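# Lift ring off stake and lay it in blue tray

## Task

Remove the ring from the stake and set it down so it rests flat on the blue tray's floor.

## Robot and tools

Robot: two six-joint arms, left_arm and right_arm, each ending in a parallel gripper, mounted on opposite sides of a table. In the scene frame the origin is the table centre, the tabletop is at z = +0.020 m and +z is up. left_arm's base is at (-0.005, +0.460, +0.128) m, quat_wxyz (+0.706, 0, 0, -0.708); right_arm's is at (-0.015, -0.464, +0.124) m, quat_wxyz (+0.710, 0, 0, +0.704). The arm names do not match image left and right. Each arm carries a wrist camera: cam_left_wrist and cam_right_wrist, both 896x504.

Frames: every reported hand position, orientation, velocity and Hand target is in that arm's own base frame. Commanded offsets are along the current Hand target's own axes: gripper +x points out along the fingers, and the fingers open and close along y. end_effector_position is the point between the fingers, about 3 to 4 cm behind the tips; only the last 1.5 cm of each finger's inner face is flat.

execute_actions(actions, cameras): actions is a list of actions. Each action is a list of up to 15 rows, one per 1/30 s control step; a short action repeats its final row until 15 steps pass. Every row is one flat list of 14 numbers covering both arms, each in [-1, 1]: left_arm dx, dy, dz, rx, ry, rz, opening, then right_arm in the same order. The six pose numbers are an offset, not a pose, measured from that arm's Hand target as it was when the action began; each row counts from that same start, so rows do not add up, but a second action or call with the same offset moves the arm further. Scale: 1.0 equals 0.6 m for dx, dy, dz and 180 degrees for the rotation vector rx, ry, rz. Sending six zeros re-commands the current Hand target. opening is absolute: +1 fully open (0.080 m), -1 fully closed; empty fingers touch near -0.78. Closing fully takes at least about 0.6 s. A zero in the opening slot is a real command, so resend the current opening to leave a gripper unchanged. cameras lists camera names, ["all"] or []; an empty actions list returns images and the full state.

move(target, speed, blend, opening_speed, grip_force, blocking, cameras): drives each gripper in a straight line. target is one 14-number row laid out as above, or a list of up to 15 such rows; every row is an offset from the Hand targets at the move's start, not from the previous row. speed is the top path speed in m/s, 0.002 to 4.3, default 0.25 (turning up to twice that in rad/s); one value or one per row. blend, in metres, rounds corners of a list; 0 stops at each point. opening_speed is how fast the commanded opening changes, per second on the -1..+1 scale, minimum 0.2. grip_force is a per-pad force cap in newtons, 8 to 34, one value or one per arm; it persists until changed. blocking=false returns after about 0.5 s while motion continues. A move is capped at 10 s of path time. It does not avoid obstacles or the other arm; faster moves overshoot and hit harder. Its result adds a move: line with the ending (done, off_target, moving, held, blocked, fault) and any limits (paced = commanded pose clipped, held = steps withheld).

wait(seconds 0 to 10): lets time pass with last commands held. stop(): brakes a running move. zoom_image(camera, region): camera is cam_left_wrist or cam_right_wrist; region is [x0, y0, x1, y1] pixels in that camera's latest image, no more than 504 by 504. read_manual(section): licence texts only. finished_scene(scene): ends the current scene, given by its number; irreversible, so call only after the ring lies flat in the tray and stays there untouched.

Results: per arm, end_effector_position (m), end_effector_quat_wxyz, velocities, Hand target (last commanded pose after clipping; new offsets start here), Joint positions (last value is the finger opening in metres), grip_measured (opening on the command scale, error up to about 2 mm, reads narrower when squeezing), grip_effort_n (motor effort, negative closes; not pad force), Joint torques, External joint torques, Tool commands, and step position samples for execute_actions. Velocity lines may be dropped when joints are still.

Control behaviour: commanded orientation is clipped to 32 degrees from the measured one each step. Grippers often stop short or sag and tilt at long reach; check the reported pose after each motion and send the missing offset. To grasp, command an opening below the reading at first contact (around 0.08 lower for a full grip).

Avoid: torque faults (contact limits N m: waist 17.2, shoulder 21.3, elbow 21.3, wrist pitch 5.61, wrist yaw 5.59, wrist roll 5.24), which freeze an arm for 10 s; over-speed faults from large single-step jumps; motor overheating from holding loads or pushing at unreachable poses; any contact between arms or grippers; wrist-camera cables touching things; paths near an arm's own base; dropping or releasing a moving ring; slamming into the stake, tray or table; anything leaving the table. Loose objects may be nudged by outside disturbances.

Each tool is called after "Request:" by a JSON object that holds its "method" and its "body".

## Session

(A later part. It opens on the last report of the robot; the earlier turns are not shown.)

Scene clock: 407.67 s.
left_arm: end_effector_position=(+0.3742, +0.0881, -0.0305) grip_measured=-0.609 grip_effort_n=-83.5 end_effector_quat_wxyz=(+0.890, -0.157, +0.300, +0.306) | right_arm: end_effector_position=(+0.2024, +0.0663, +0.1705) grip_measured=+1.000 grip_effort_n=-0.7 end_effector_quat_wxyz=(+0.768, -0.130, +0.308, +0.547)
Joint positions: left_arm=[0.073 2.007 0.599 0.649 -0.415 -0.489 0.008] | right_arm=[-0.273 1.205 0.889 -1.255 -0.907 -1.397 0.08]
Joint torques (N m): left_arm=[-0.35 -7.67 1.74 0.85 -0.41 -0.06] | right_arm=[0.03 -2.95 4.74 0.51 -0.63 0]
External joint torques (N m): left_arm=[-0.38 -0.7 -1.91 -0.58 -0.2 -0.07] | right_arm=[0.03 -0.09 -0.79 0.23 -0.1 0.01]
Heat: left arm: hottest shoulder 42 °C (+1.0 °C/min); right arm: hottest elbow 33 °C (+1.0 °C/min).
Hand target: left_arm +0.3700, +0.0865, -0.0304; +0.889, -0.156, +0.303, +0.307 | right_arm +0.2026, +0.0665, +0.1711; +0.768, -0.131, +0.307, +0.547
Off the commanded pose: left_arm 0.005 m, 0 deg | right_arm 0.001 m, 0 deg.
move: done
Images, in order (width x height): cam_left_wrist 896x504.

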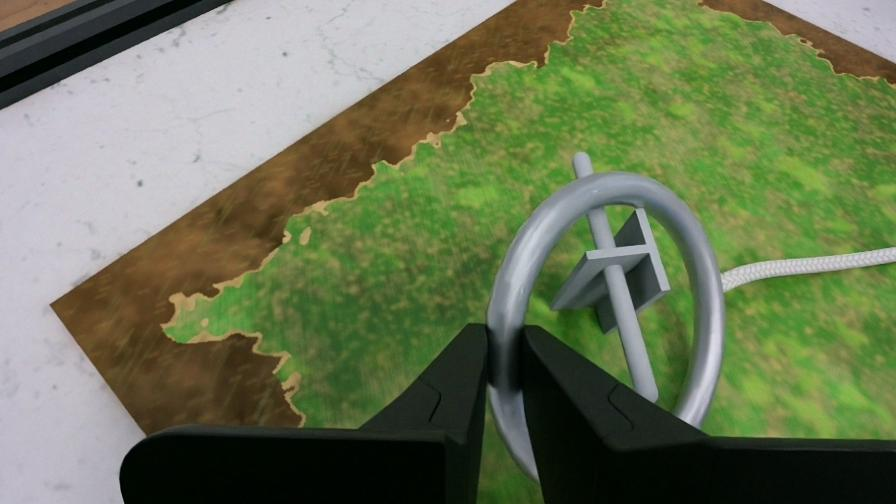

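Request:
{"method": "move", "body": {"target": [-0.012,-0.003,-0.022,0,0,0,-0.82,0,0,0,0,0,0,1], "speed": 0.08, "cameras": ["cam_left_wrist"]}}

Request:
{"method": "zoom_image", "body": {"camera": "cam_left_wrist", "region": [460, 130, 840, 470]}}

Scene clock: 424.37 s.
left_arm: end_effector_position=(+0.3719, +0.0791, -0.0286) grip_measured=-0.611 grip_effort_n=-83.5 end_effector_quat_wxyz=(+0.893, -0.162, +0.287, +0.306) | right_arm: end_effector_position=(+0.2024, +0.0663, +0.1705) grip_measured=+1.000 grip_effort_n=-0.7 end_effector_quat_wxyz=(+0.768, -0.130, +0.308, +0.547)
Joint positions: left_arm=[0.039 2.003 0.575 0.686 -0.443 -0.519 0.008] | right_arm=[-0.273 1.205 0.889 -1.255 -0.907 -1.397 0.08]
Joint torques (N m): left_arm=[-0.53 -6.37 0.07 0.49 -0.34 -0.02] | right_arm=[-0.05 -3 4.69 0.52 -0.65 0]
External joint torques (N m): left_arm=[-0.53 0.44 -3.46 -0.94 -0.13 -0.03] | right_arm=[-0.06 -0.07 -0.9 0.24 -0.11 0.01]
Heat: left arm: hottest shoulder 41 °C (-3.0 °C/min); right arm: hottest elbow 33 °C (+0.0 °C/min).
Hand target: left_arm +0.3608, +0.0758, -0.0359; +0.889, -0.156, +0.303, +0.307 | right_arm +0.2026, +0.0665, +0.1711; +0.768, -0.131, +0.307, +0.547
Off the commanded pose: left_arm 0.014 m, 2 deg | right_arm 0.001 m, 0 deg.
move: off_target (left_arm)
Images, in order (width x height): cam_left_wrist 896x504.

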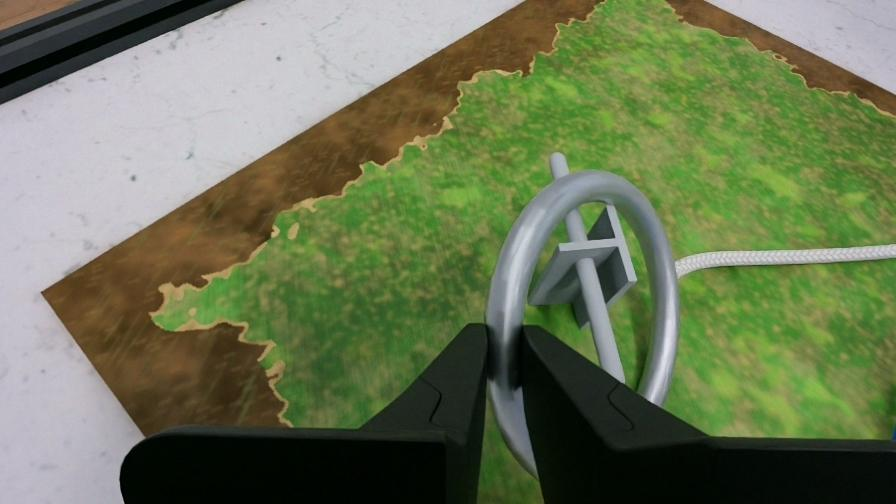

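Scaled by 1.326 from the camera's 896x504 image, which has a finer 1280x720 frame.

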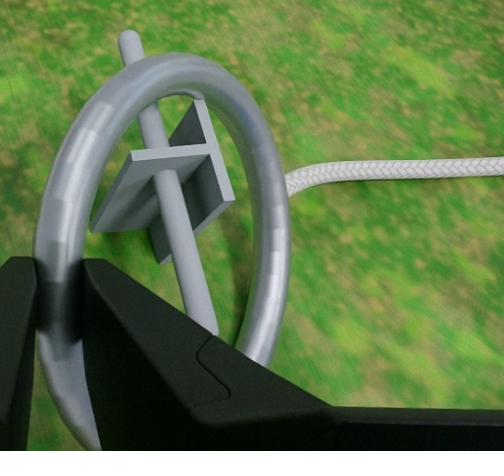

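Request:
{"method": "move", "body": {"target": [-0.035,0.0,0.035,0,0,0,-0.82,0,0,0,0,0,0,1], "speed": 0.08, "cameras": ["cam_left_wrist"]}}

Request:
{"method": "zoom_image", "body": {"camera": "cam_left_wrist", "region": [460, 130, 840, 470]}}

Scene clock: 455.00 s.
left_arm: end_effector_position=(+0.3705, +0.0742, -0.0030) grip_measured=-0.619 grip_effort_n=-83.5 end_effector_quat_wxyz=(+0.895, -0.165, +0.291, +0.296) | right_arm: end_effector_position=(+0.2024, +0.0663, +0.1705) grip_measured=+1.000 grip_effort_n=-0.7 end_effector_quat_wxyz=(+0.768, -0.130, +0.308, +0.547)
Joint positions: left_arm=[0.033 1.871 0.575 0.55 -0.424 -0.52 0.007] | right_arm=[-0.273 1.205 0.889 -1.255 -0.907 -1.397 0.08]
Joint torques (N m): left_arm=[-0.24 -8.27 0.16 -0.14 -1.01 0.02] | right_arm=[0 -2.99 4.73 0.52 -0.65 0]
External joint torques (N m): left_arm=[-0.24 -1.79 -4.02 -1.58 -0.81 0.02] | right_arm=[0 -0.12 -0.84 0.23 -0.12 0]
Heat: left arm: hottest shoulder 40 °C (-3.0 °C/min); right arm: hottest elbow 33 °C (+0.0 °C/min).
Hand target: left_arm +0.3568, +0.0760, -0.0066; +0.889, -0.156, +0.303, +0.307 | right_arm +0.2026, +0.0665, +0.1711; +0.768, -0.131, +0.307, +0.547
Off the commanded pose: left_arm 0.014 m, 2 deg | right_arm 0.001 m, 0 deg.
move: off_target (left_arm)
Images, in order (width x height): cam_left_wrist 896x504.

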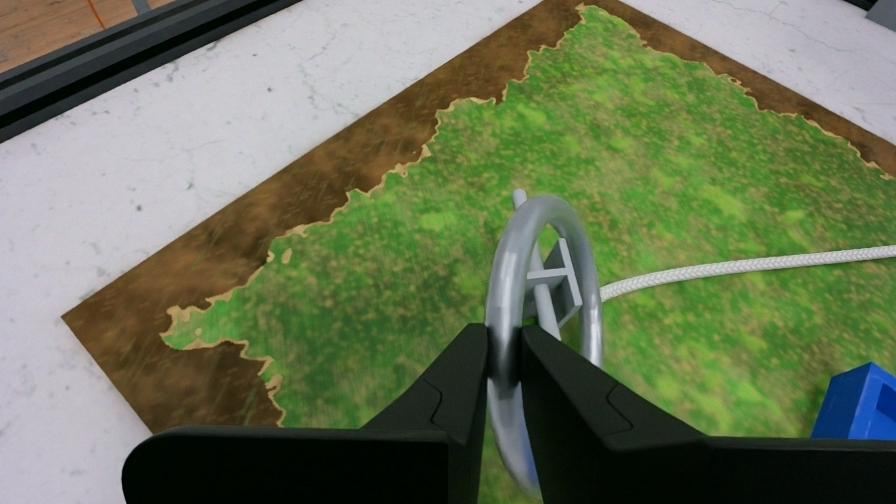

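Scaled by 1.326 from the camera's 896x504 image, which has a finer 1280x720 frame.

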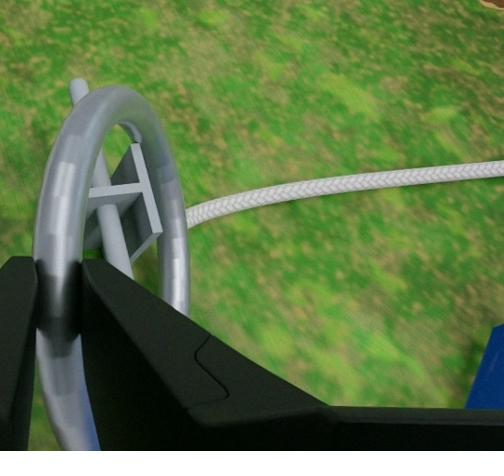

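Request:
{"method": "move", "body": {"target": [0.0655,0.01,-0.015,0,0,0,-0.82,0,0,0,0,0,0,1], "speed": 0.07, "cameras": ["cam_left_wrist"]}}

Request:
{"method": "zoom_image", "body": {"camera": "cam_left_wrist", "region": [460, 130, 840, 470]}}

Scene clock: 488.90 s.
left_arm: end_effector_position=(+0.3726, +0.0937, -0.0365) grip_measured=-0.768 grip_effort_n=-48.1 end_effector_quat_wxyz=(+0.889, -0.156, +0.301, +0.308) | right_arm: end_effector_position=(+0.2024, +0.0663, +0.1705) grip_measured=+1.000 grip_effort_n=-0.7 end_effector_quat_wxyz=(+0.768, -0.130, +0.308, +0.547)
Joint positions: left_arm=[0.092 2.032 0.596 0.678 -0.404 -0.476 0] | right_arm=[-0.273 1.205 0.889 -1.255 -0.907 -1.397 0.08]
Joint torques (N m): left_arm=[0.24 -5.01 3.78 1.57 -0.11 0.16] | right_arm=[-0.03 -2.9 4.69 0.52 -0.65 0]
External joint torques (N m): left_arm=[0.21 1.92 0.29 0.16 0.09 0.15] | right_arm=[-0.04 -0.01 -0.88 0.24 -0.12 0]
Heat: left arm: hottest shoulder 42 °C (+1.0 °C/min); right arm: hottest elbow 33 °C (+0.0 °C/min).
Hand target: left_arm +0.3737, +0.0941, -0.0388; +0.889, -0.156, +0.303, +0.307 | right_arm +0.2026, +0.0665, +0.1711; +0.768, -0.131, +0.307, +0.547
Off the commanded pose: left_arm 0.003 m, 0 deg | right_arm 0.001 m, 0 deg.
move: done
Images, in order (width x height): cam_left_wrist 896x504.

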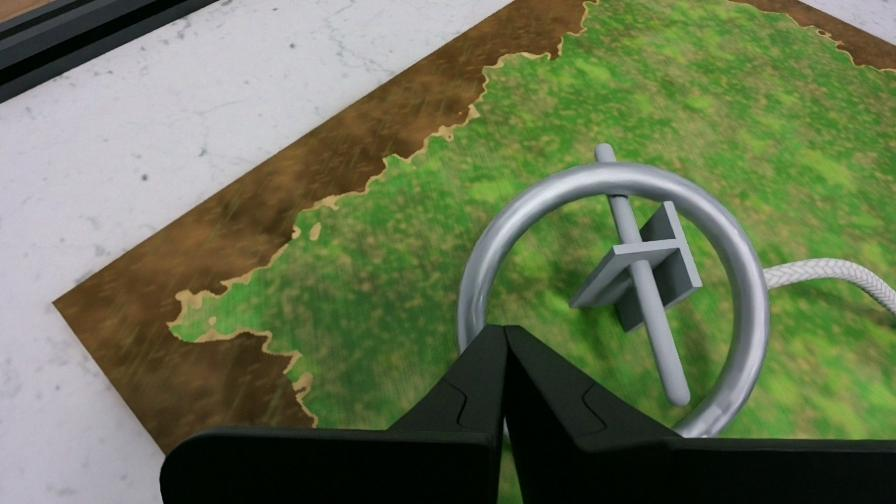

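Scaled by 1.326 from the camera's 896x504 image, which has a finer 1280x720 frame.

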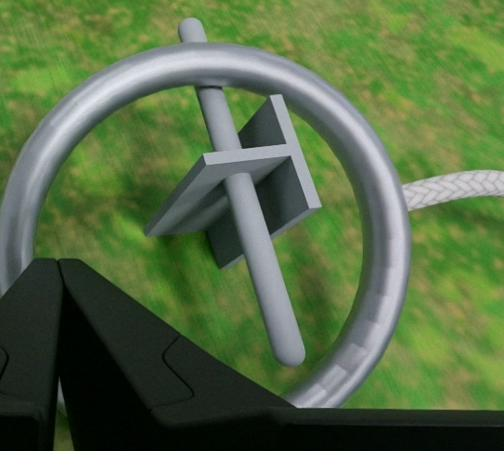

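Request:
{"method": "move", "body": {"target": [[0,0.0117,0,0,0,0,-0.4,0,0,0,0,0,0,1],[0.035,0.0117,-0.015,0,0,0,-0.4,0,0,0,0,0,0,1]], "speed": 0.1, "cameras": ["cam_left_wrist"]}}

Scene clock: 521.67 s.
left_arm: end_effector_position=(+0.3777, +0.1043, -0.0570) grip_measured=-0.404 grip_effort_n=17.0 end_effector_quat_wxyz=(+0.889, -0.156, +0.301, +0.308) | right_arm: end_effector_position=(+0.2024, +0.0663, +0.1705) grip_measured=+1.000 grip_effort_n=-0.7 end_effector_quat_wxyz=(+0.768, -0.130, +0.308, +0.547)
Joint positions: left_arm=[0.127 2.142 0.624 0.771 -0.378 -0.45 0.017] | right_arm=[-0.273 1.205 0.889 -1.255 -0.907 -1.397 0.08]
Joint torques (N m): left_arm=[0.14 -5.27 3.35 1.6 -0.08 0.14] | right_arm=[-0.07 -2.97 4.66 0.53 -0.64 -0.01]
External joint torques (N m): left_arm=[0.09 2.08 0.23 0.14 0.11 0.13] | right_arm=[-0.06 -0.08 -0.91 0.24 -0.11 0]
Motor temperatures (°C): left_arm=[29 40 33 40 33 31] | right_arm=[28 32 33 30 30 32]
Heat: left arm: hottest shoulder 40 °C (-1.0 °C/min); right arm: hottest elbow 33 °C (+0.0 °C/min).
Hand target: left_arm +0.3784, +0.1048, -0.0598; +0.889, -0.156, +0.303, +0.307 | right_arm +0.2026, +0.0665, +0.1711; +0.768, -0.131, +0.307, +0.547
Off the commanded pose: left_arm 0.003 m, 0 deg | right_arm 0.001 m, 0 deg.
move: done
Images, in order (width x height): cam_left_wrist 896x504.

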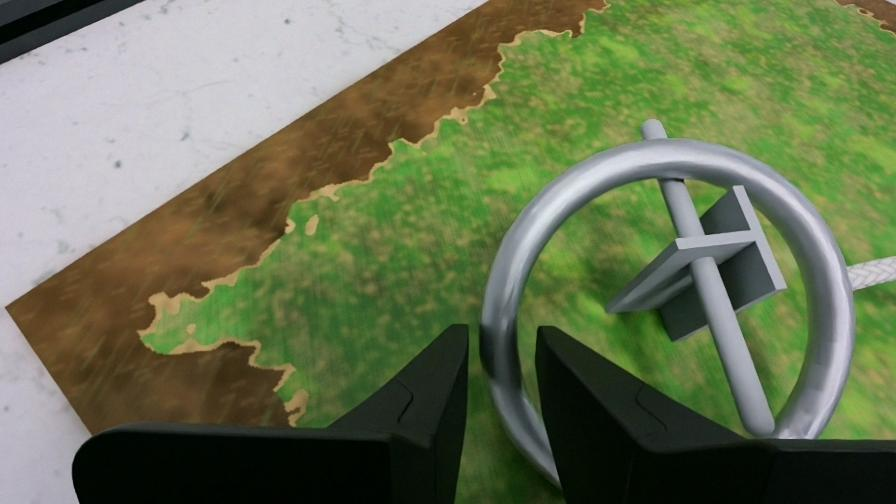

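Request:
{"method": "move", "body": {"target": [0.03,0.002,-0.01,0,0,0,-0.4,0,0,0,0,0,0,1], "speed": 0.08, "cameras": ["cam_left_wrist"]}}

Scene clock: 536.67 s.
left_arm: end_effector_position=(+0.3866, +0.1104, -0.0721) grip_measured=-0.404 grip_effort_n=16.5 end_effector_quat_wxyz=(+0.890, -0.157, +0.300, +0.307) | right_arm: end_effector_position=(+0.2024, +0.0663, +0.1705) grip_measured=+1.000 grip_effort_n=-0.7 end_effector_quat_wxyz=(+0.768, -0.130, +0.308, +0.547)
Joint positions: left_arm=[0.144 2.228 0.671 0.818 -0.365 -0.437 0.017] | right_arm=[-0.273 1.205 0.889 -1.255 -0.907 -1.397 0.08]
Joint torques (N m): left_arm=[0.16 -5.59 3.1 1.54 -0.1 0.14] | right_arm=[0.03 -2.94 4.69 0.52 -0.64 0]
External joint torques (N m): left_arm=[0.15 2.1 0.18 0.08 0.08 0.13] | right_arm=[0.05 -0.02 -0.92 0.23 -0.1 0.01]
Heat: left arm: hottest wrist pitch 40 °C (+5.0 °C/min); right arm: hottest elbow 34 °C (+1.0 °C/min).
Hand target: left_arm +0.3863, +0.1112, -0.0759; +0.889, -0.155, +0.303, +0.307 | right_arm +0.2026, +0.0665, +0.1711; +0.768, -0.131, +0.307, +0.547
Off the commanded pose: left_arm 0.004 m, 0 deg | right_arm 0.001 m, 0 deg.
move: done
Images, in order (width x height): cam_left_wrist 896x504.

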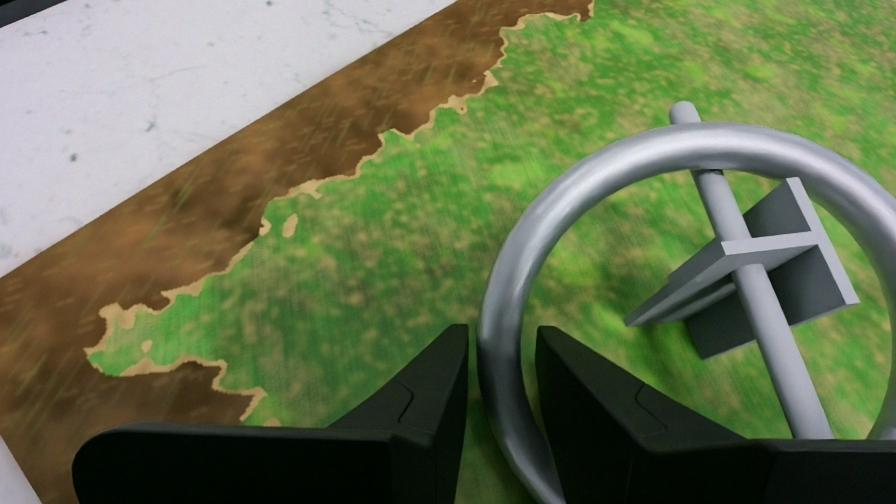

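Request:
{"method": "move", "body": {"target": [0,0,0,0,0,0,-1,0,0,0,0,0,0,1], "opening_speed": 0.7, "cameras": ["cam_left_wrist"]}}

Scene clock: 541.93 s.
left_arm: end_effector_position=(+0.3887, +0.1155, -0.0694) grip_measured=-0.594 grip_effort_n=-83.5 end_effector_quat_wxyz=(+0.890, -0.159, +0.292, +0.313) | right_arm: end_effector_position=(+0.2024, +0.0663, +0.1705) grip_measured=+1.000 grip_effort_n=-0.7 end_effector_quat_wxyz=(+0.768, -0.130, +0.308, +0.547)
Joint positions: left_arm=[0.155 2.228 0.678 0.825 -0.369 -0.437 0.008] | right_arm=[-0.273 1.205 0.889 -1.255 -0.907 -1.397 0.08]
Joint torques (N m): left_arm=[-0.62 -5.59 2.28 1.09 0.04 0.14] | right_arm=[0.01 -2.95 4.72 0.53 -0.66 -0.02]
External joint torques (N m): left_arm=[-0.62 2.15 -0.68 -0.39 0.22 0.14] | right_arm=[0.01 -0.07 -0.84 0.24 -0.12 -0.02]
Heat: left arm: hottest wrist pitch 40 °C (+5.0 °C/min); right arm: hottest elbow 34 °C (+1.0 °C/min).
Hand target: left_arm +0.3863, +0.1111, -0.0758; +0.889, -0.155, +0.303, +0.307 | right_arm +0.2026, +0.0665, +0.1711; +0.768, -0.131, +0.307, +0.547
Off the commanded pose: left_arm 0.008 m, 1 deg | right_arm 0.001 m, 0 deg.
move: done
Images, in order (width x height): cam_left_wrist 896x504.

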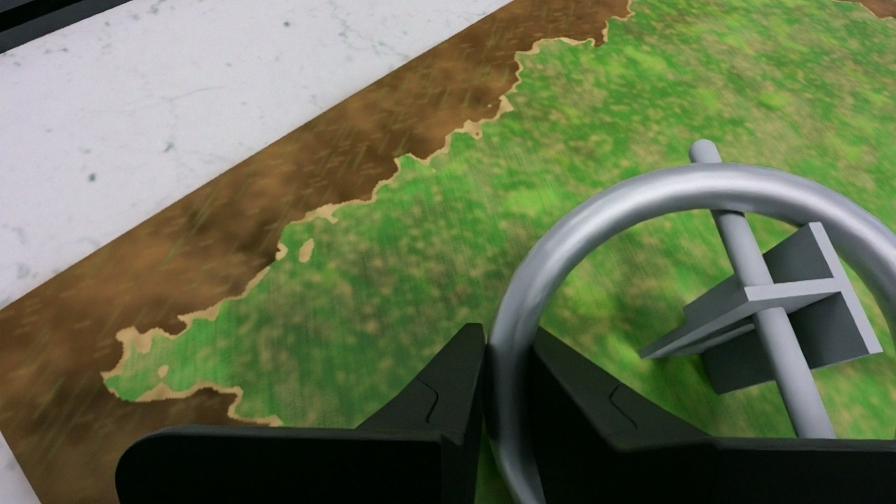

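Request:
{"method": "move", "body": {"target": [[-0.0126,0,0.0154,0,0,0,-1,0,0,0,0,0,0,1],[-0.045,0,-0.011,0,0,0,-1,0,0,0,0,0,0,1]], "speed": 0.07, "cameras": ["cam_left_wrist"]}}

Request:
{"method": "zoom_image", "body": {"camera": "cam_left_wrist", "region": [460, 100, 896, 470]}}

Scene clock: 555.00 s.
left_arm: end_effector_position=(+0.3766, +0.1052, -0.0542) grip_measured=-0.594 grip_effort_n=-83.5 end_effector_quat_wxyz=(+0.892, -0.162, +0.280, +0.317) | right_arm: end_effector_position=(+0.2024, +0.0663, +0.1705) grip_measured=+1.000 grip_effort_n=-0.2 end_effector_quat_wxyz=(+0.768, -0.130, +0.308, +0.547)
Joint positions: left_arm=[0.12 2.152 0.605 0.834 -0.405 -0.47 0.008] | right_arm=[-0.273 1.205 0.889 -1.255 -0.907 -1.397 0.08]
Joint torques (N m): left_arm=[-1.41 -6.23 -0.13 0.48 0.18 0.18] | right_arm=[-0.01 -2.94 4.67 0.52 -0.62 -0.01]
External joint torques (N m): left_arm=[-1.44 1 -3.1 -0.99 0.37 0.17] | right_arm=[-0.01 -0.08 -0.94 0.21 -0.08 -0.01]
Heat: left arm: hottest shoulder 40 °C (-2.0 °C/min); right arm: hottest elbow 34 °C (+1.0 °C/min).
Hand target: left_arm +0.3665, +0.0958, -0.0637; +0.889, -0.155, +0.303, +0.307 | right_arm +0.2026, +0.0665, +0.1711; +0.768, -0.131, +0.307, +0.547
Off the commanded pose: left_arm 0.017 m, 3 deg | right_arm 0.001 m, 0 deg.
move: off_target (left_arm)
Images, in order (width x height): cam_left_wrist 896x504.

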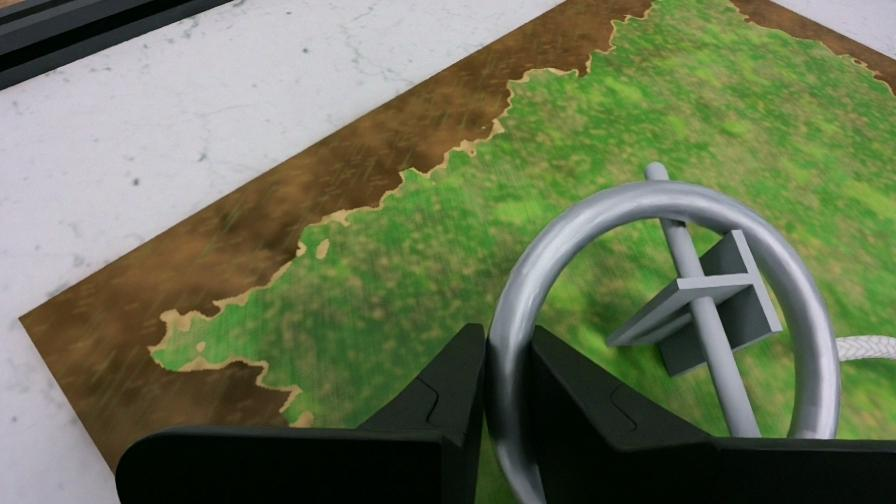

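Scaled by 1.156 from the camera's 896x504 image, which has a finer 1280x720 frame.

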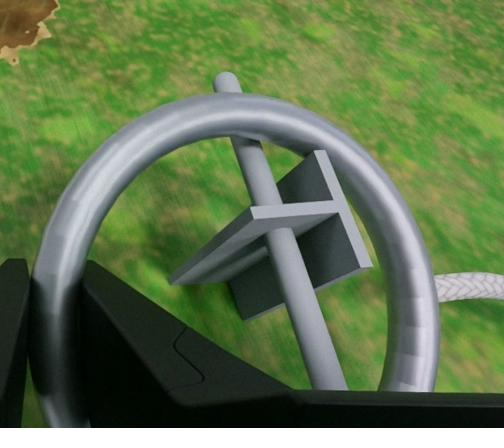

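Request:
{"method": "move", "body": {"target": [[0,0,0.022,0,0,0,-1,0,0,0,0,0,0,1],[0.004,0.011,0.013,0,-0.111,-0.067,-1,0,0,0,0,0,0,1]], "speed": 0.08, "cameras": ["cam_left_wrist"]}}

Request:
{"method": "zoom_image", "body": {"camera": "cam_left_wrist", "region": [460, 100, 896, 470]}}

Scene clock: 571.67 s.
left_arm: end_effector_position=(+0.3720, +0.1088, -0.0524) grip_measured=-0.594 grip_effort_n=-83.5 end_effector_quat_wxyz=(+0.947, -0.141, +0.147, +0.249) | right_arm: end_effector_position=(+0.2024, +0.0663, +0.1705) grip_measured=+1.000 grip_effort_n=-0.2 end_effector_quat_wxyz=(+0.768, -0.130, +0.308, +0.547)
Joint positions: left_arm=[0.177 2.436 0.492 1.573 -0.28 -0.316 0.008] | right_arm=[-0.273 1.205 0.889 -1.255 -0.907 -1.397 0.08]
Joint torques (N m): left_arm=[-0.26 -4.65 -0.29 1.62 0.23 0.28] | right_arm=[-0.02 -2.97 4.67 0.51 -0.64 -0.02]
External joint torques (N m): left_arm=[-0.25 2.3 -1.32 -0.06 0.3 0.27] | right_arm=[-0.05 -0.1 -0.92 0.22 -0.1 -0.01]
Heat: left arm: hottest shoulder 40 °C (-1.0 °C/min); right arm: hottest elbow 34 °C (+1.0 °C/min).
Hand target: left_arm +0.3672, +0.1055, -0.0599; +0.955, -0.131, +0.127, +0.234 | right_arm +0.2026, +0.0665, +0.1711; +0.768, -0.131, +0.307, +0.547
Off the commanded pose: left_arm 0.009 m, 3 deg | right_arm 0.001 m, 0 deg.
joint sent to its limit (left arm) — joint 4 (wrist pitch), upper limit. The joint targets are off in orientation, not in position.
move: off_target (left_arm)
Images, in order (width x height): cam_left_wrist 896x504.

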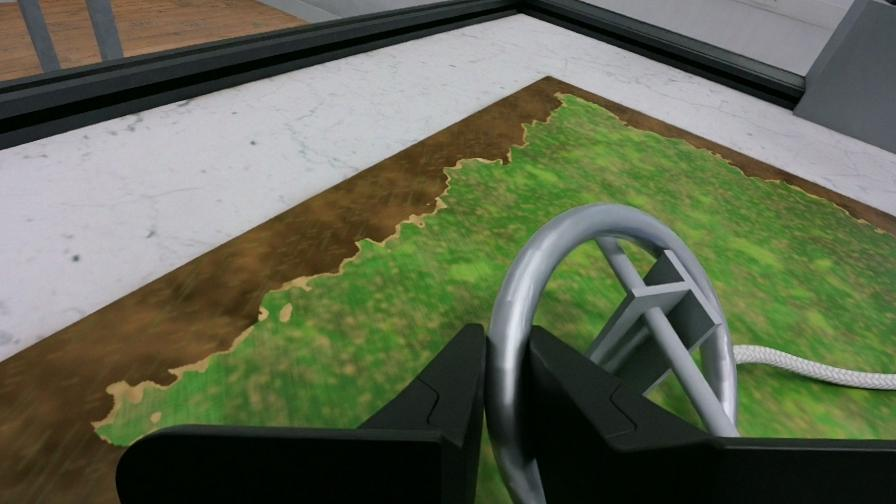

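Scaled by 1.156 from the camera's 896x504 image, which has a finer 1280x720 frame.

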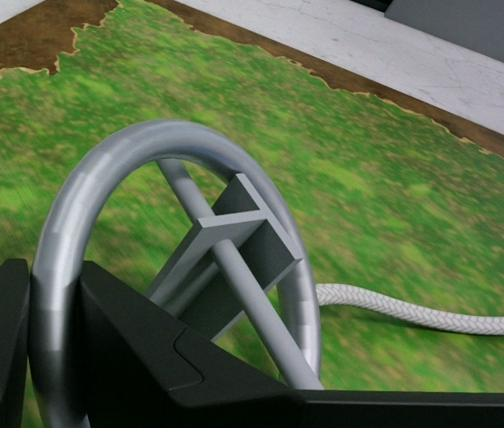

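Request:
{"method": "move", "body": {"target": [0.015,-0.0237,0.028,0,0,0,-1,0,0,0,0,0,0,1], "speed": 0.08, "cameras": ["cam_left_wrist"]}}

Request:
{"method": "zoom_image", "body": {"camera": "cam_left_wrist", "region": [460, 100, 896, 470]}}

Scene clock: 587.53 s.
left_arm: end_effector_position=(+0.3812, +0.1020, -0.0492) grip_measured=-0.594 grip_effort_n=-83.5 end_effector_quat_wxyz=(+0.952, -0.133, +0.141, +0.236) | right_arm: end_effector_position=(+0.2024, +0.0663, +0.1705) grip_measured=+1.000 grip_effort_n=-0.7 end_effector_quat_wxyz=(+0.768, -0.130, +0.308, +0.547)
Joint positions: left_arm=[0.156 2.436 0.514 1.571 -0.28 -0.299 0.008] | right_arm=[-0.273 1.205 0.889 -1.255 -0.907 -1.397 0.08]
Joint torques (N m): left_arm=[-0.13 -7.54 1.66 1.79 -0.2 0.09] | right_arm=[0 -2.93 4.75 0.53 -0.63 -0.02]
External joint torques (N m): left_arm=[-0.12 -0.44 0.49 0.09 -0.13 0.08] | right_arm=[0 -0.05 -0.81 0.24 -0.1 -0.01]
Heat: left arm: hottest shoulder 40 °C (+1.0 °C/min); right arm: hottest elbow 34 °C (+1.0 °C/min).
Hand target: left_arm +0.3847, +0.1023, -0.0443; +0.955, -0.131, +0.127, +0.235 | right_arm +0.2026, +0.0665, +0.1711; +0.768, -0.131, +0.307, +0.547
Off the commanded pose: left_arm 0.006 m, 2 deg | right_arm 0.001 m, 0 deg.
joint sent to its limit (left arm) — joint 4 (wrist pitch), upper limit. The joint targets still meet the commanded pose.
move: done
Images, in order (width x height): cam_left_wrist 896x504.

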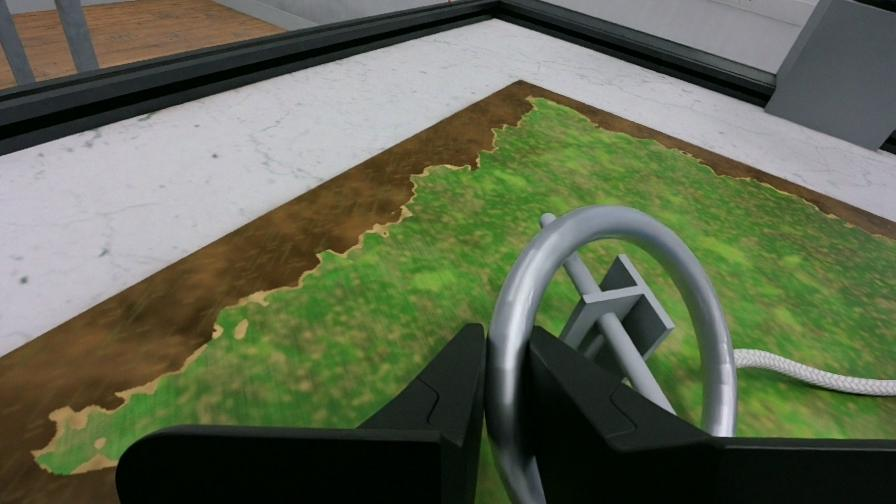

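Scaled by 1.156 from the camera's 896x504 image, which has a finer 1280x720 frame.

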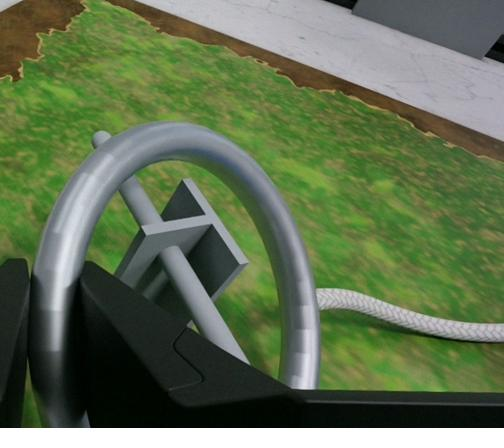

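Request:
{"method": "move", "body": {"target": [-0.047,-0.0145,-0.012,0,0,0,-1,0,0,0,0,0,0,1], "speed": 0.07, "cameras": ["cam_left_wrist"]}}

Request:
{"method": "zoom_image", "body": {"camera": "cam_left_wrist", "region": [460, 100, 896, 470]}}

Scene clock: 597.27 s.
left_arm: end_effector_position=(+0.3616, +0.0808, -0.0466) grip_measured=-0.594 grip_effort_n=-83.5 end_effector_quat_wxyz=(+0.949, -0.132, +0.158, +0.240) | right_arm: end_effector_position=(+0.2024, +0.0663, +0.1705) grip_measured=+1.000 grip_effort_n=-0.2 end_effector_quat_wxyz=(+0.768, -0.130, +0.308, +0.547)
Joint positions: left_arm=[0.078 2.393 0.426 1.571 -0.355 -0.332 0.008] | right_arm=[-0.273 1.205 0.889 -1.255 -0.907 -1.397 0.08]
Joint torques (N m): left_arm=[-0.2 -7.86 0.6 1.77 -0.33 -0.13] | right_arm=[-0.05 -2.92 4.68 0.52 -0.63 0]
External joint torques (N m): left_arm=[-0.17 -1.23 -0.31 0.09 -0.23 -0.14] | right_arm=[-0.07 -0.04 -0.86 0.24 -0.09 0.01]
Heat: left arm: hottest shoulder 41 °C (+2.0 °C/min); right arm: hottest elbow 34 °C (+0.0 °C/min).
Hand target: left_arm +0.3634, +0.0811, -0.0409; +0.955, -0.131, +0.127, +0.235 | right_arm +0.2026, +0.0665, +0.1711; +0.768, -0.131, +0.307, +0.547
Off the commanded pose: left_arm 0.006 m, 4 deg | right_arm 0.001 m, 0 deg.
joint sent to its limit (left arm) — joint 4 (wrist pitch), upper limit. The joint targets are off in orientation, not in position.
move: off_target (left_arm)
Images, in order (width x height): cam_left_wrist 896x504.

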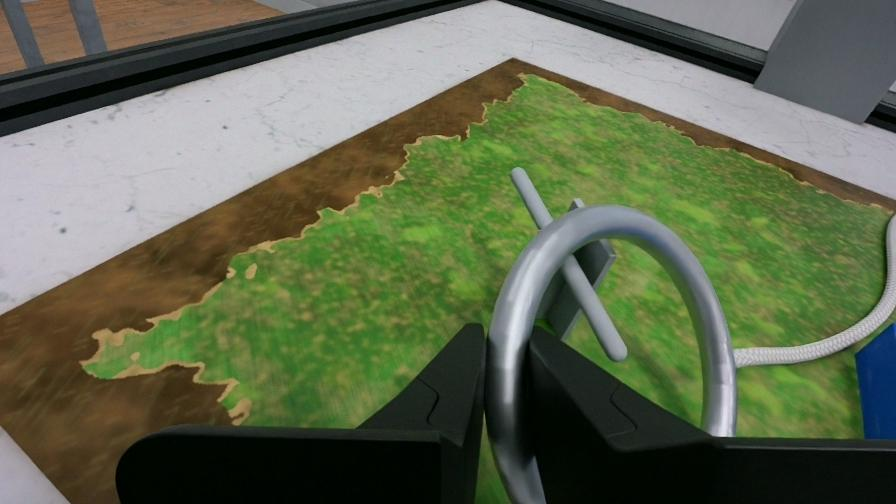

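Scaled by 1.156 from the camera's 896x504 image, which has a finer 1280x720 frame.

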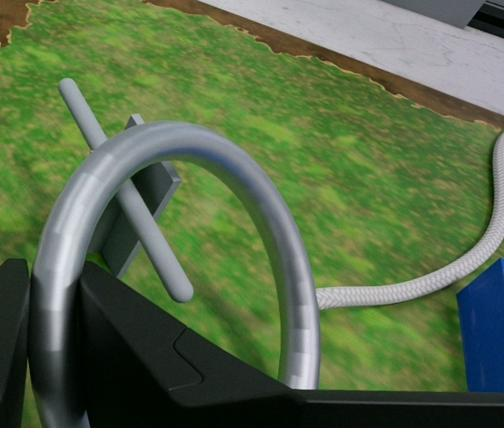

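Request:
{"method": "move", "body": {"target": [[-0.029,-0.015,0.06,0,0,0,-1,0,0,0,0,0,0,1],[-0.08,-0.045,0.147,0,0,0,-1,0,0,0,0,0,0,1]], "speed": 0.1, "blend": 0.01, "cameras": ["cam_left_wrist"]}}

Scene clock: 606.33 s.
left_arm: end_effector_position=(+0.3501, +0.0652, +0.0553) grip_measured=-0.594 grip_effort_n=-83.5 end_effector_quat_wxyz=(+0.954, -0.127, +0.137, +0.234) | right_arm: end_effector_position=(+0.2024, +0.0663, +0.1705) grip_measured=+1.000 grip_effort_n=-0.7 end_effector_quat_wxyz=(+0.768, -0.130, +0.308, +0.547)
Joint positions: left_arm=[0.015 1.757 0.308 1.092 -0.409 -0.337 0.008] | right_arm=[-0.273 1.205 0.889 -1.255 -0.907 -1.397 0.08]
Joint torques (N m): left_arm=[-0.22 -6.29 3.44 1.72 -0.34 -0.14] | right_arm=[-0.08 -2.96 4.7 0.52 -0.63 0]
External joint torques (N m): left_arm=[-0.22 -1.15 -0.24 0.04 -0.24 -0.15] | right_arm=[-0.09 -0.07 -0.89 0.23 -0.09 0]
Heat: left arm: hottest shoulder 42 °C (+3.0 °C/min); right arm: hottest elbow 34 °C (+0.0 °C/min).
Hand target: left_arm +0.3511, +0.0653, +0.0612; +0.955, -0.131, +0.127, +0.235 | right_arm +0.2026, +0.0665, +0.1711; +0.768, -0.131, +0.307, +0.547
Off the commanded pose: left_arm 0.006 m, 1 deg | right_arm 0.001 m, 0 deg.
move: done
Images, in order (width x height): cam_left_wrist 896x504.

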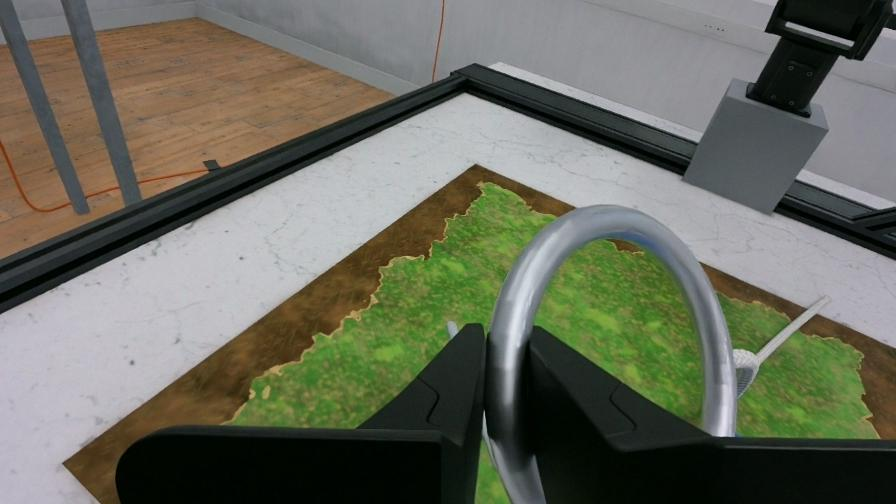

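Request:
{"method": "move", "body": {"target": [-0.015,-0.2325,-0.054,0.006,0.422,-0.13,-1,0,0,0,0,0,0,1], "speed": 0.2, "cameras": ["cam_left_wrist"]}}

Scene clock: 657.47 s.
left_arm: end_effector_position=(+0.4027, -0.0660, +0.0607) grip_measured=-0.594 grip_effort_n=-83.5 end_effector_quat_wxyz=(+0.704, -0.258, +0.658, -0.075) | right_arm: end_effector_position=(+0.2024, +0.0663, +0.1705) grip_measured=+1.000 grip_effort_n=-0.7 end_effector_quat_wxyz=(+0.768, -0.130, +0.308, +0.547)
Joint positions: left_arm=[0.003 2.024 1.462 -0.872 0.462 -0.297 0.008] | right_arm=[-0.273 1.205 0.889 -1.255 -0.907 -1.397 0.08]
Joint torques (N m): left_arm=[-0.09 -7.45 6.59 0.26 0.64 0.15] | right_arm=[-0.03 -2.98 4.74 0.53 -0.64 0]
External joint torques (N m): left_arm=[-0.08 1.71 0.85 -0.3 0.37 0.13] | right_arm=[-0.07 -0.1 -0.81 0.24 -0.1 0]
Heat: left arm: hottest shoulder 41 °C (+0.0 °C/min); right arm: hottest elbow 34 °C (+0.0 °C/min).
Hand target: left_arm +0.4047, -0.0679, +0.0603; +0.702, -0.259, +0.658, -0.080 | right_arm +0.2026, +0.0665, +0.1711; +0.768, -0.131, +0.307, +0.547
Off the commanded pose: left_arm 0.003 m, 1 deg | right_arm 0.001 m, 0 deg.
move: done
Images, in order (width x height): cam_left_wrist 896x504.

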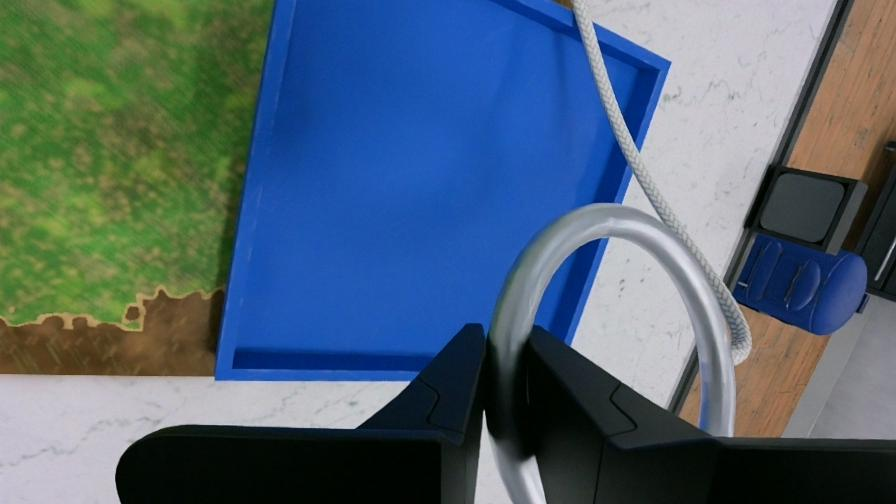

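Request:
{"method": "move", "body": {"target": [0.1127,0.0185,0.028,0,0,0,-1,0,0,0,0,0,0,1], "speed": 0.12, "cameras": ["cam_left_wrist"]}}

Scene clock: 680.73 s.
left_arm: end_effector_position=(+0.4254, -0.0837, -0.0023) grip_measured=-0.594 grip_effort_n=-83.5 end_effector_quat_wxyz=(+0.703, -0.258, +0.658, -0.080) | right_arm: end_effector_position=(+0.2024, +0.0663, +0.1705) grip_measured=+1.000 grip_effort_n=-0.7 end_effector_quat_wxyz=(+0.768, -0.130, +0.308, +0.547)
Joint positions: left_arm=[-0.039 2.197 1.462 -0.679 0.462 -0.335 0.008] | right_arm=[-0.273 1.205 0.889 -1.255 -0.907 -1.397 0.08]
Joint torques (N m): left_arm=[0.01 -8.22 5.5 0.82 0.42 -0.09] | right_arm=[-0.01 -2.94 4.67 0.51 -0.63 -0.02]
External joint torques (N m): left_arm=[0.15 1.7 0.13 0.24 0.15 -0.12] | right_arm=[-0.02 -0.08 -0.88 0.21 -0.1 -0.01]
Heat: left arm: hottest shoulder 41 °C (+0.0 °C/min); right arm: hottest elbow 34 °C (+0.0 °C/min).
Hand target: left_arm +0.4266, -0.0847, -0.0046; +0.702, -0.260, +0.658, -0.080 | right_arm +0.2026, +0.0665, +0.1711; +0.768, -0.131, +0.307, +0.547
Off the commanded pose: left_arm 0.003 m, 0 deg | right_arm 0.001 m, 0 deg.
move: done
Images, in order (width x height): cam_left_wrist 896x504.

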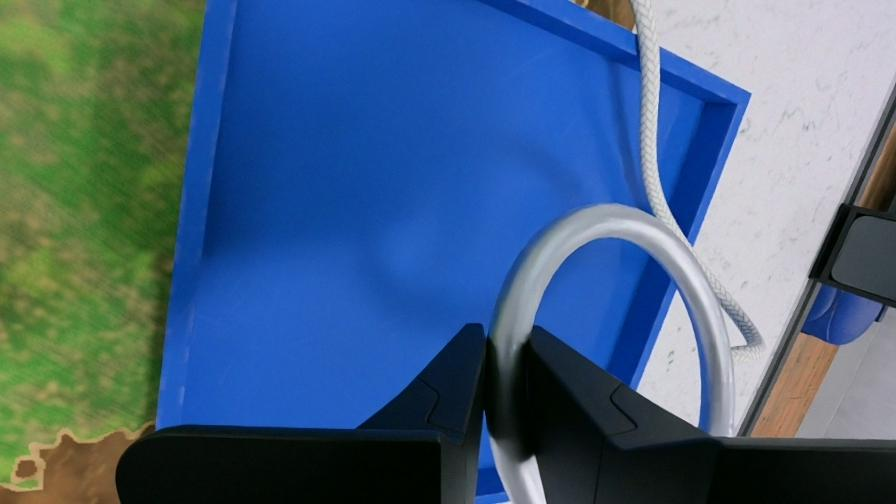

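Request:
{"method": "move", "body": {"target": [0.07,0.037,0,0,0,0,-1,0,0,0,0,0,0,1], "speed": 0.1, "cameras": ["cam_left_wrist"]}}

Scene clock: 693.50 s.
left_arm: end_effector_position=(+0.4286, -0.0838, -0.0472) grip_measured=-0.594 grip_effort_n=-83.5 end_effector_quat_wxyz=(+0.707, -0.257, +0.654, -0.081) | right_arm: end_effector_position=(+0.2024, +0.0663, +0.1705) grip_measured=+1.000 grip_effort_n=-0.7 end_effector_quat_wxyz=(+0.768, -0.130, +0.308, +0.547)
Joint positions: left_arm=[-0.039 2.293 1.421 -0.532 0.462 -0.336 0.008] | right_arm=[-0.273 1.205 0.889 -1.255 -0.907 -1.397 0.08]
Joint torques (N m): left_arm=[-0.15 -8.22 4.29 0.74 0.41 -0.09] | right_arm=[-0.05 -2.97 4.76 0.52 -0.65 -0.01]
External joint torques (N m): left_arm=[-0.08 2 -0.78 0.11 0.15 -0.12] | right_arm=[-0.04 -0.06 -0.82 0.23 -0.11 0]
Heat: left arm: hottest shoulder 42 °C (+1.0 °C/min); right arm: hottest elbow 34 °C (+0.0 °C/min).
Hand target: left_arm +0.4266, -0.0849, -0.0520; +0.702, -0.260, +0.658, -0.080 | right_arm +0.2026, +0.0665, +0.1711; +0.768, -0.131, +0.307, +0.547
Off the commanded pose: left_arm 0.005 m, 1 deg | right_arm 0.001 m, 0 deg.
move: done
Images, in order (width x height): cam_left_wrist 896x504.

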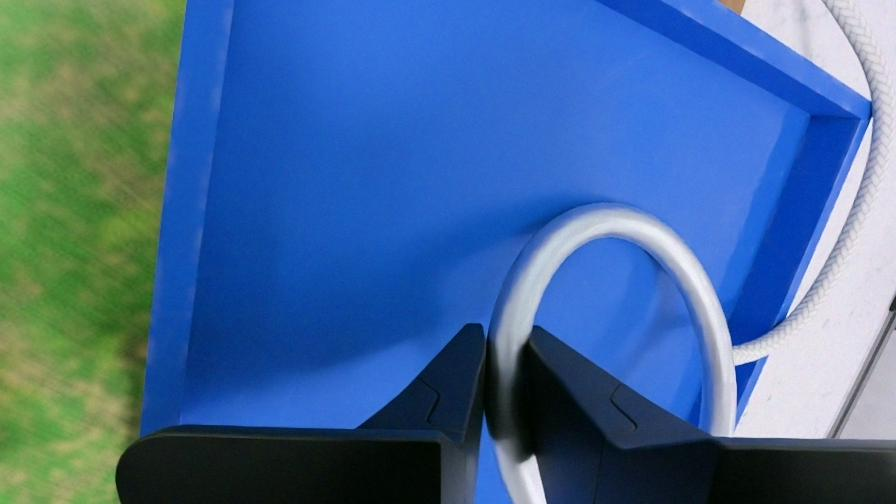

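Request:
{"method": "move", "body": {"target": [0.026,0.0145,0,0,0,0,-1,0,0,0,0,0,0,1], "speed": 0.05, "cameras": ["cam_left_wrist"]}}

Scene clock: 700.83 s.
left_arm: end_effector_position=(+0.4333, -0.0856, -0.0556) grip_measured=-0.594 grip_effort_n=-83.5 end_effector_quat_wxyz=(+0.712, -0.260, +0.646, -0.089) | right_arm: end_effector_position=(+0.2024, +0.0663, +0.1705) grip_measured=+1.000 grip_effort_n=-0.7 end_effector_quat_wxyz=(+0.768, -0.130, +0.308, +0.547)
Joint positions: left_arm=[-0.039 2.318 1.417 -0.481 0.474 -0.336 0.008] | right_arm=[-0.273 1.205 0.889 -1.255 -0.907 -1.397 0.08]
Joint torques (N m): left_arm=[-0.07 -6.41 3.37 0.84 0.01 -0.06] | right_arm=[-0.03 -2.95 4.74 0.52 -0.63 0]
External joint torques (N m): left_arm=[-0.08 3.79 -1.56 0.21 -0.26 -0.08] | right_arm=[-0.03 -0.11 -0.85 0.21 -0.1 0]
Heat: left arm: hottest shoulder 42 °C (+1.0 °C/min); right arm: hottest elbow 34 °C (+0.0 °C/min).
Hand target: left_arm +0.4265, -0.0845, -0.0699; +0.702, -0.259, +0.658, -0.080 | right_arm +0.2026, +0.0665, +0.1711; +0.768, -0.131, +0.307, +0.547
Off the commanded pose: left_arm 0.016 m, 2 deg | right_arm 0.001 m, 0 deg.
move: off_target (left_arm)
Images, in order (width x height): cam_left_wrist 896x504.

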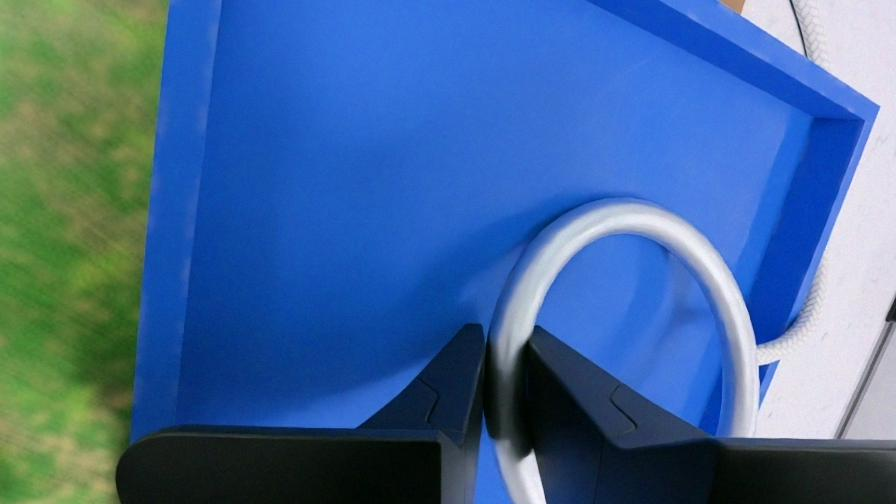

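Request:
{"method": "move", "body": {"target": [-0.021,0.0252,0.0086,0,0,0,-1,0,0,0,0,0,0,1], "speed": 0.06, "cameras": ["cam_left_wrist"]}}

Scene clock: 708.03 s.
left_arm: end_effector_position=(+0.4307, -0.0691, -0.0563) grip_measured=-0.594 grip_effort_n=-83.5 end_effector_quat_wxyz=(+0.709, -0.260, +0.649, -0.090) | right_arm: end_effector_position=(+0.2024, +0.0663, +0.1705) grip_measured=+1.000 grip_effort_n=-0.2 end_effector_quat_wxyz=(+0.768, -0.130, +0.308, +0.547)
Joint positions: left_arm=[0.002 2.319 1.418 -0.51 0.484 -0.286 0.008] | right_arm=[-0.273 1.205 0.889 -1.255 -0.907 -1.397 0.08]
Joint torques (N m): left_arm=[0.5 -7.18 4.42 0.01 -0.11 0.08] | right_arm=[-0.02 -2.94 4.67 0.52 -0.63 -0.01]
External joint torques (N m): left_arm=[0.49 3.08 -0.55 -0.61 -0.38 0.06] | right_arm=[0 -0.07 -0.88 0.23 -0.1 0]
Heat: left arm: hottest shoulder 43 °C (+2.0 °C/min); right arm: hottest elbow 34 °C (+0.0 °C/min).
Hand target: left_arm +0.4265, -0.0647, -0.0659; +0.702, -0.260, +0.658, -0.080 | right_arm +0.2026, +0.0665, +0.1711; +0.768, -0.131, +0.307, +0.547
Off the commanded pose: left_arm 0.011 m, 2 deg | right_arm 0.001 m, 0 deg.
move: off_target (left_arm)
Images, in order (width x height): cam_left_wrist 896x504.

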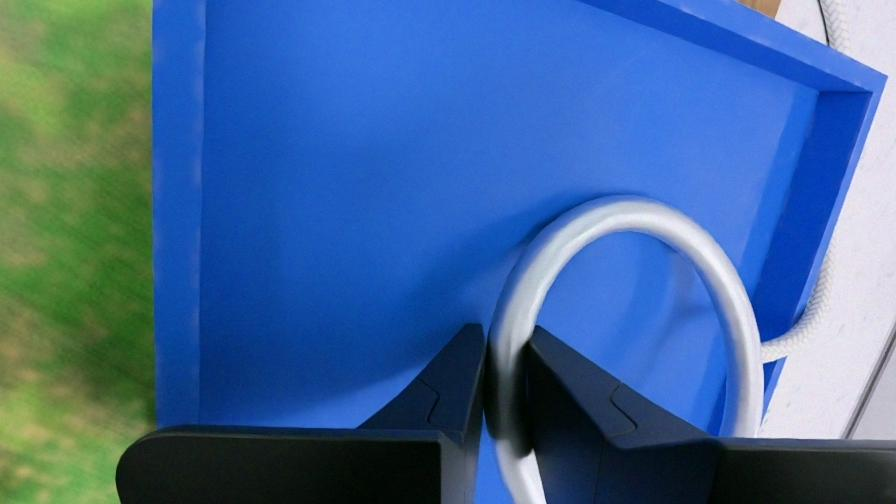

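Request:
{"method": "move", "body": {"target": [[-0.04,-0.016,0,0,0,0,-1,0,0,0,0,0,0,1],[-0.059,0.019,0,0,0,0,-1,0,0,0,0,0,0,1]], "speed": 0.1, "cameras": ["cam_left_wrist"]}}

Scene clock: 714.50 s.
left_arm: end_effector_position=(+0.4189, -0.0380, -0.0469) grip_measured=-0.594 grip_effort_n=-83.5 end_effector_quat_wxyz=(+0.699, -0.259, +0.663, -0.075) | right_arm: end_effector_position=(+0.2024, +0.0663, +0.1705) grip_measured=+1.000 grip_effort_n=-0.2 end_effector_quat_wxyz=(+0.768, -0.130, +0.308, +0.547)
Joint positions: left_arm=[0.073 2.288 1.419 -0.615 0.473 -0.216 0.008] | right_arm=[-0.273 1.205 0.889 -1.255 -0.907 -1.397 0.08]
Joint torques (N m): left_arm=[0 -11.56 3.96 0.19 0.56 0.15] | right_arm=[-0.01 -2.99 4.74 0.52 -0.63 -0.01]
External joint torques (N m): left_arm=[0.01 -1.56 -0.97 -0.31 0.28 0.13] | right_arm=[-0.01 -0.09 -0.85 0.22 -0.1 0]
Heat: left arm: hottest shoulder 44 °C (+3.0 °C/min); right arm: hottest elbow 34 °C (+0.0 °C/min).
Hand target: left_arm +0.4196, -0.0389, -0.0400; +0.702, -0.259, +0.658, -0.080 | right_arm +0.2026, +0.0665, +0.1711; +0.768, -0.131, +0.307, +0.547
Off the commanded pose: left_arm 0.007 m, 1 deg | right_arm 0.001 m, 0 deg.
move: done
Images, in order (width x height): cam_left_wrist 896x504.

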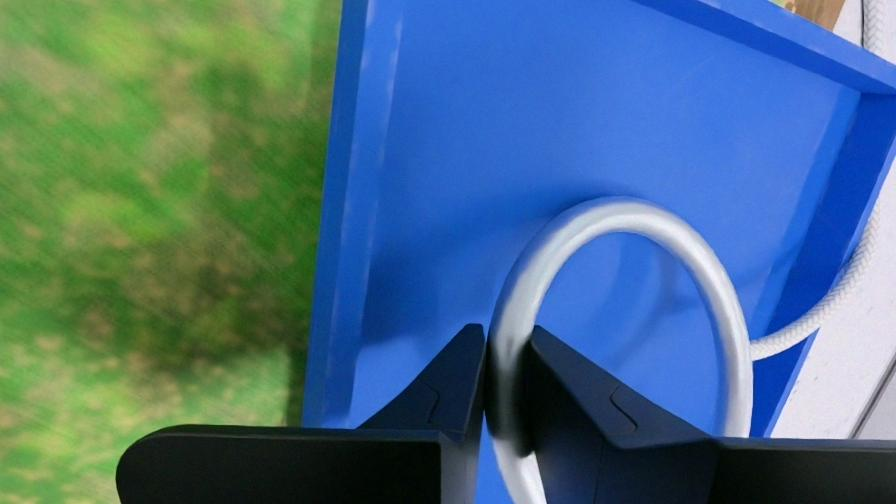

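Request:
{"method": "move", "body": {"target": [0.034,0.018,0,0,0,0,-1,0,0,0,0,0,0,1], "speed": 0.06, "cameras": ["cam_left_wrist"]}}

Scene clock: 721.00 s.
left_arm: end_effector_position=(+0.4238, -0.0384, -0.0541) grip_measured=-0.594 grip_effort_n=-83.5 end_effector_quat_wxyz=(+0.709, -0.258, +0.651, -0.081) | right_arm: end_effector_position=(+0.2024, +0.0663, +0.1705) grip_measured=+1.000 grip_effort_n=-0.7 end_effector_quat_wxyz=(+0.768, -0.130, +0.308, +0.547)
Joint positions: left_arm=[0.073 2.302 1.405 -0.554 0.479 -0.214 0.008] | right_arm=[-0.273 1.205 0.889 -1.255 -0.907 -1.397 0.08]
Joint torques (N m): left_arm=[0.05 -7.19 3.72 0.79 0.36 0.09] | right_arm=[-0.02 -2.91 4.71 0.52 -0.63 -0.01]
External joint torques (N m): left_arm=[0.1 2.88 -1.14 0.26 0.09 0.06] | right_arm=[-0.02 -0.04 -0.86 0.22 -0.09 0]
Motor temperatures (°C): left_arm=[29 44 35 35 33 31] | right_arm=[28 32 34 30 30 32]
Heat: left arm: hottest shoulder 44 °C (+3.0 °C/min); right arm: hottest elbow 34 °C (+0.0 °C/min).
Hand target: left_arm +0.4196, -0.0389, -0.0631; +0.702, -0.259, +0.658, -0.080 | right_arm +0.2026, +0.0665, +0.1711; +0.768, -0.131, +0.307, +0.547
Off the commanded pose: left_arm 0.010 m, 1 deg | right_arm 0.001 m, 0 deg.
move: off_target (left_arm)
Images, in order (width x height): cam_left_wrist 896x504.

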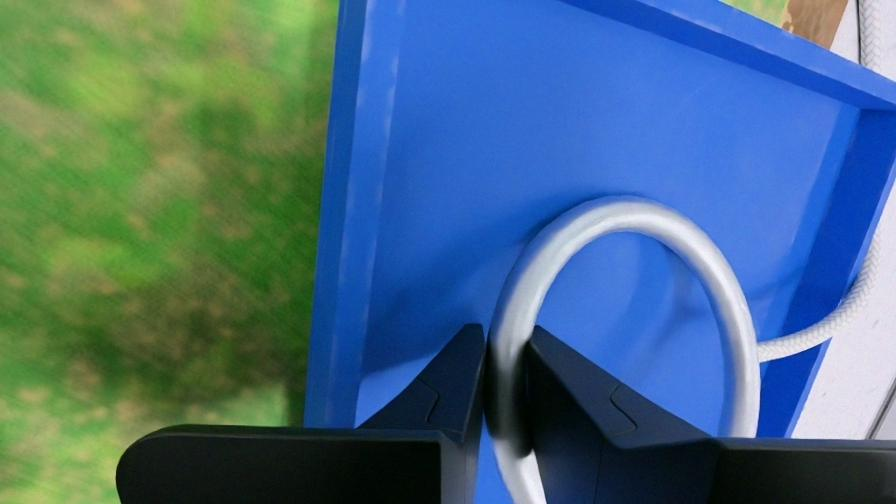

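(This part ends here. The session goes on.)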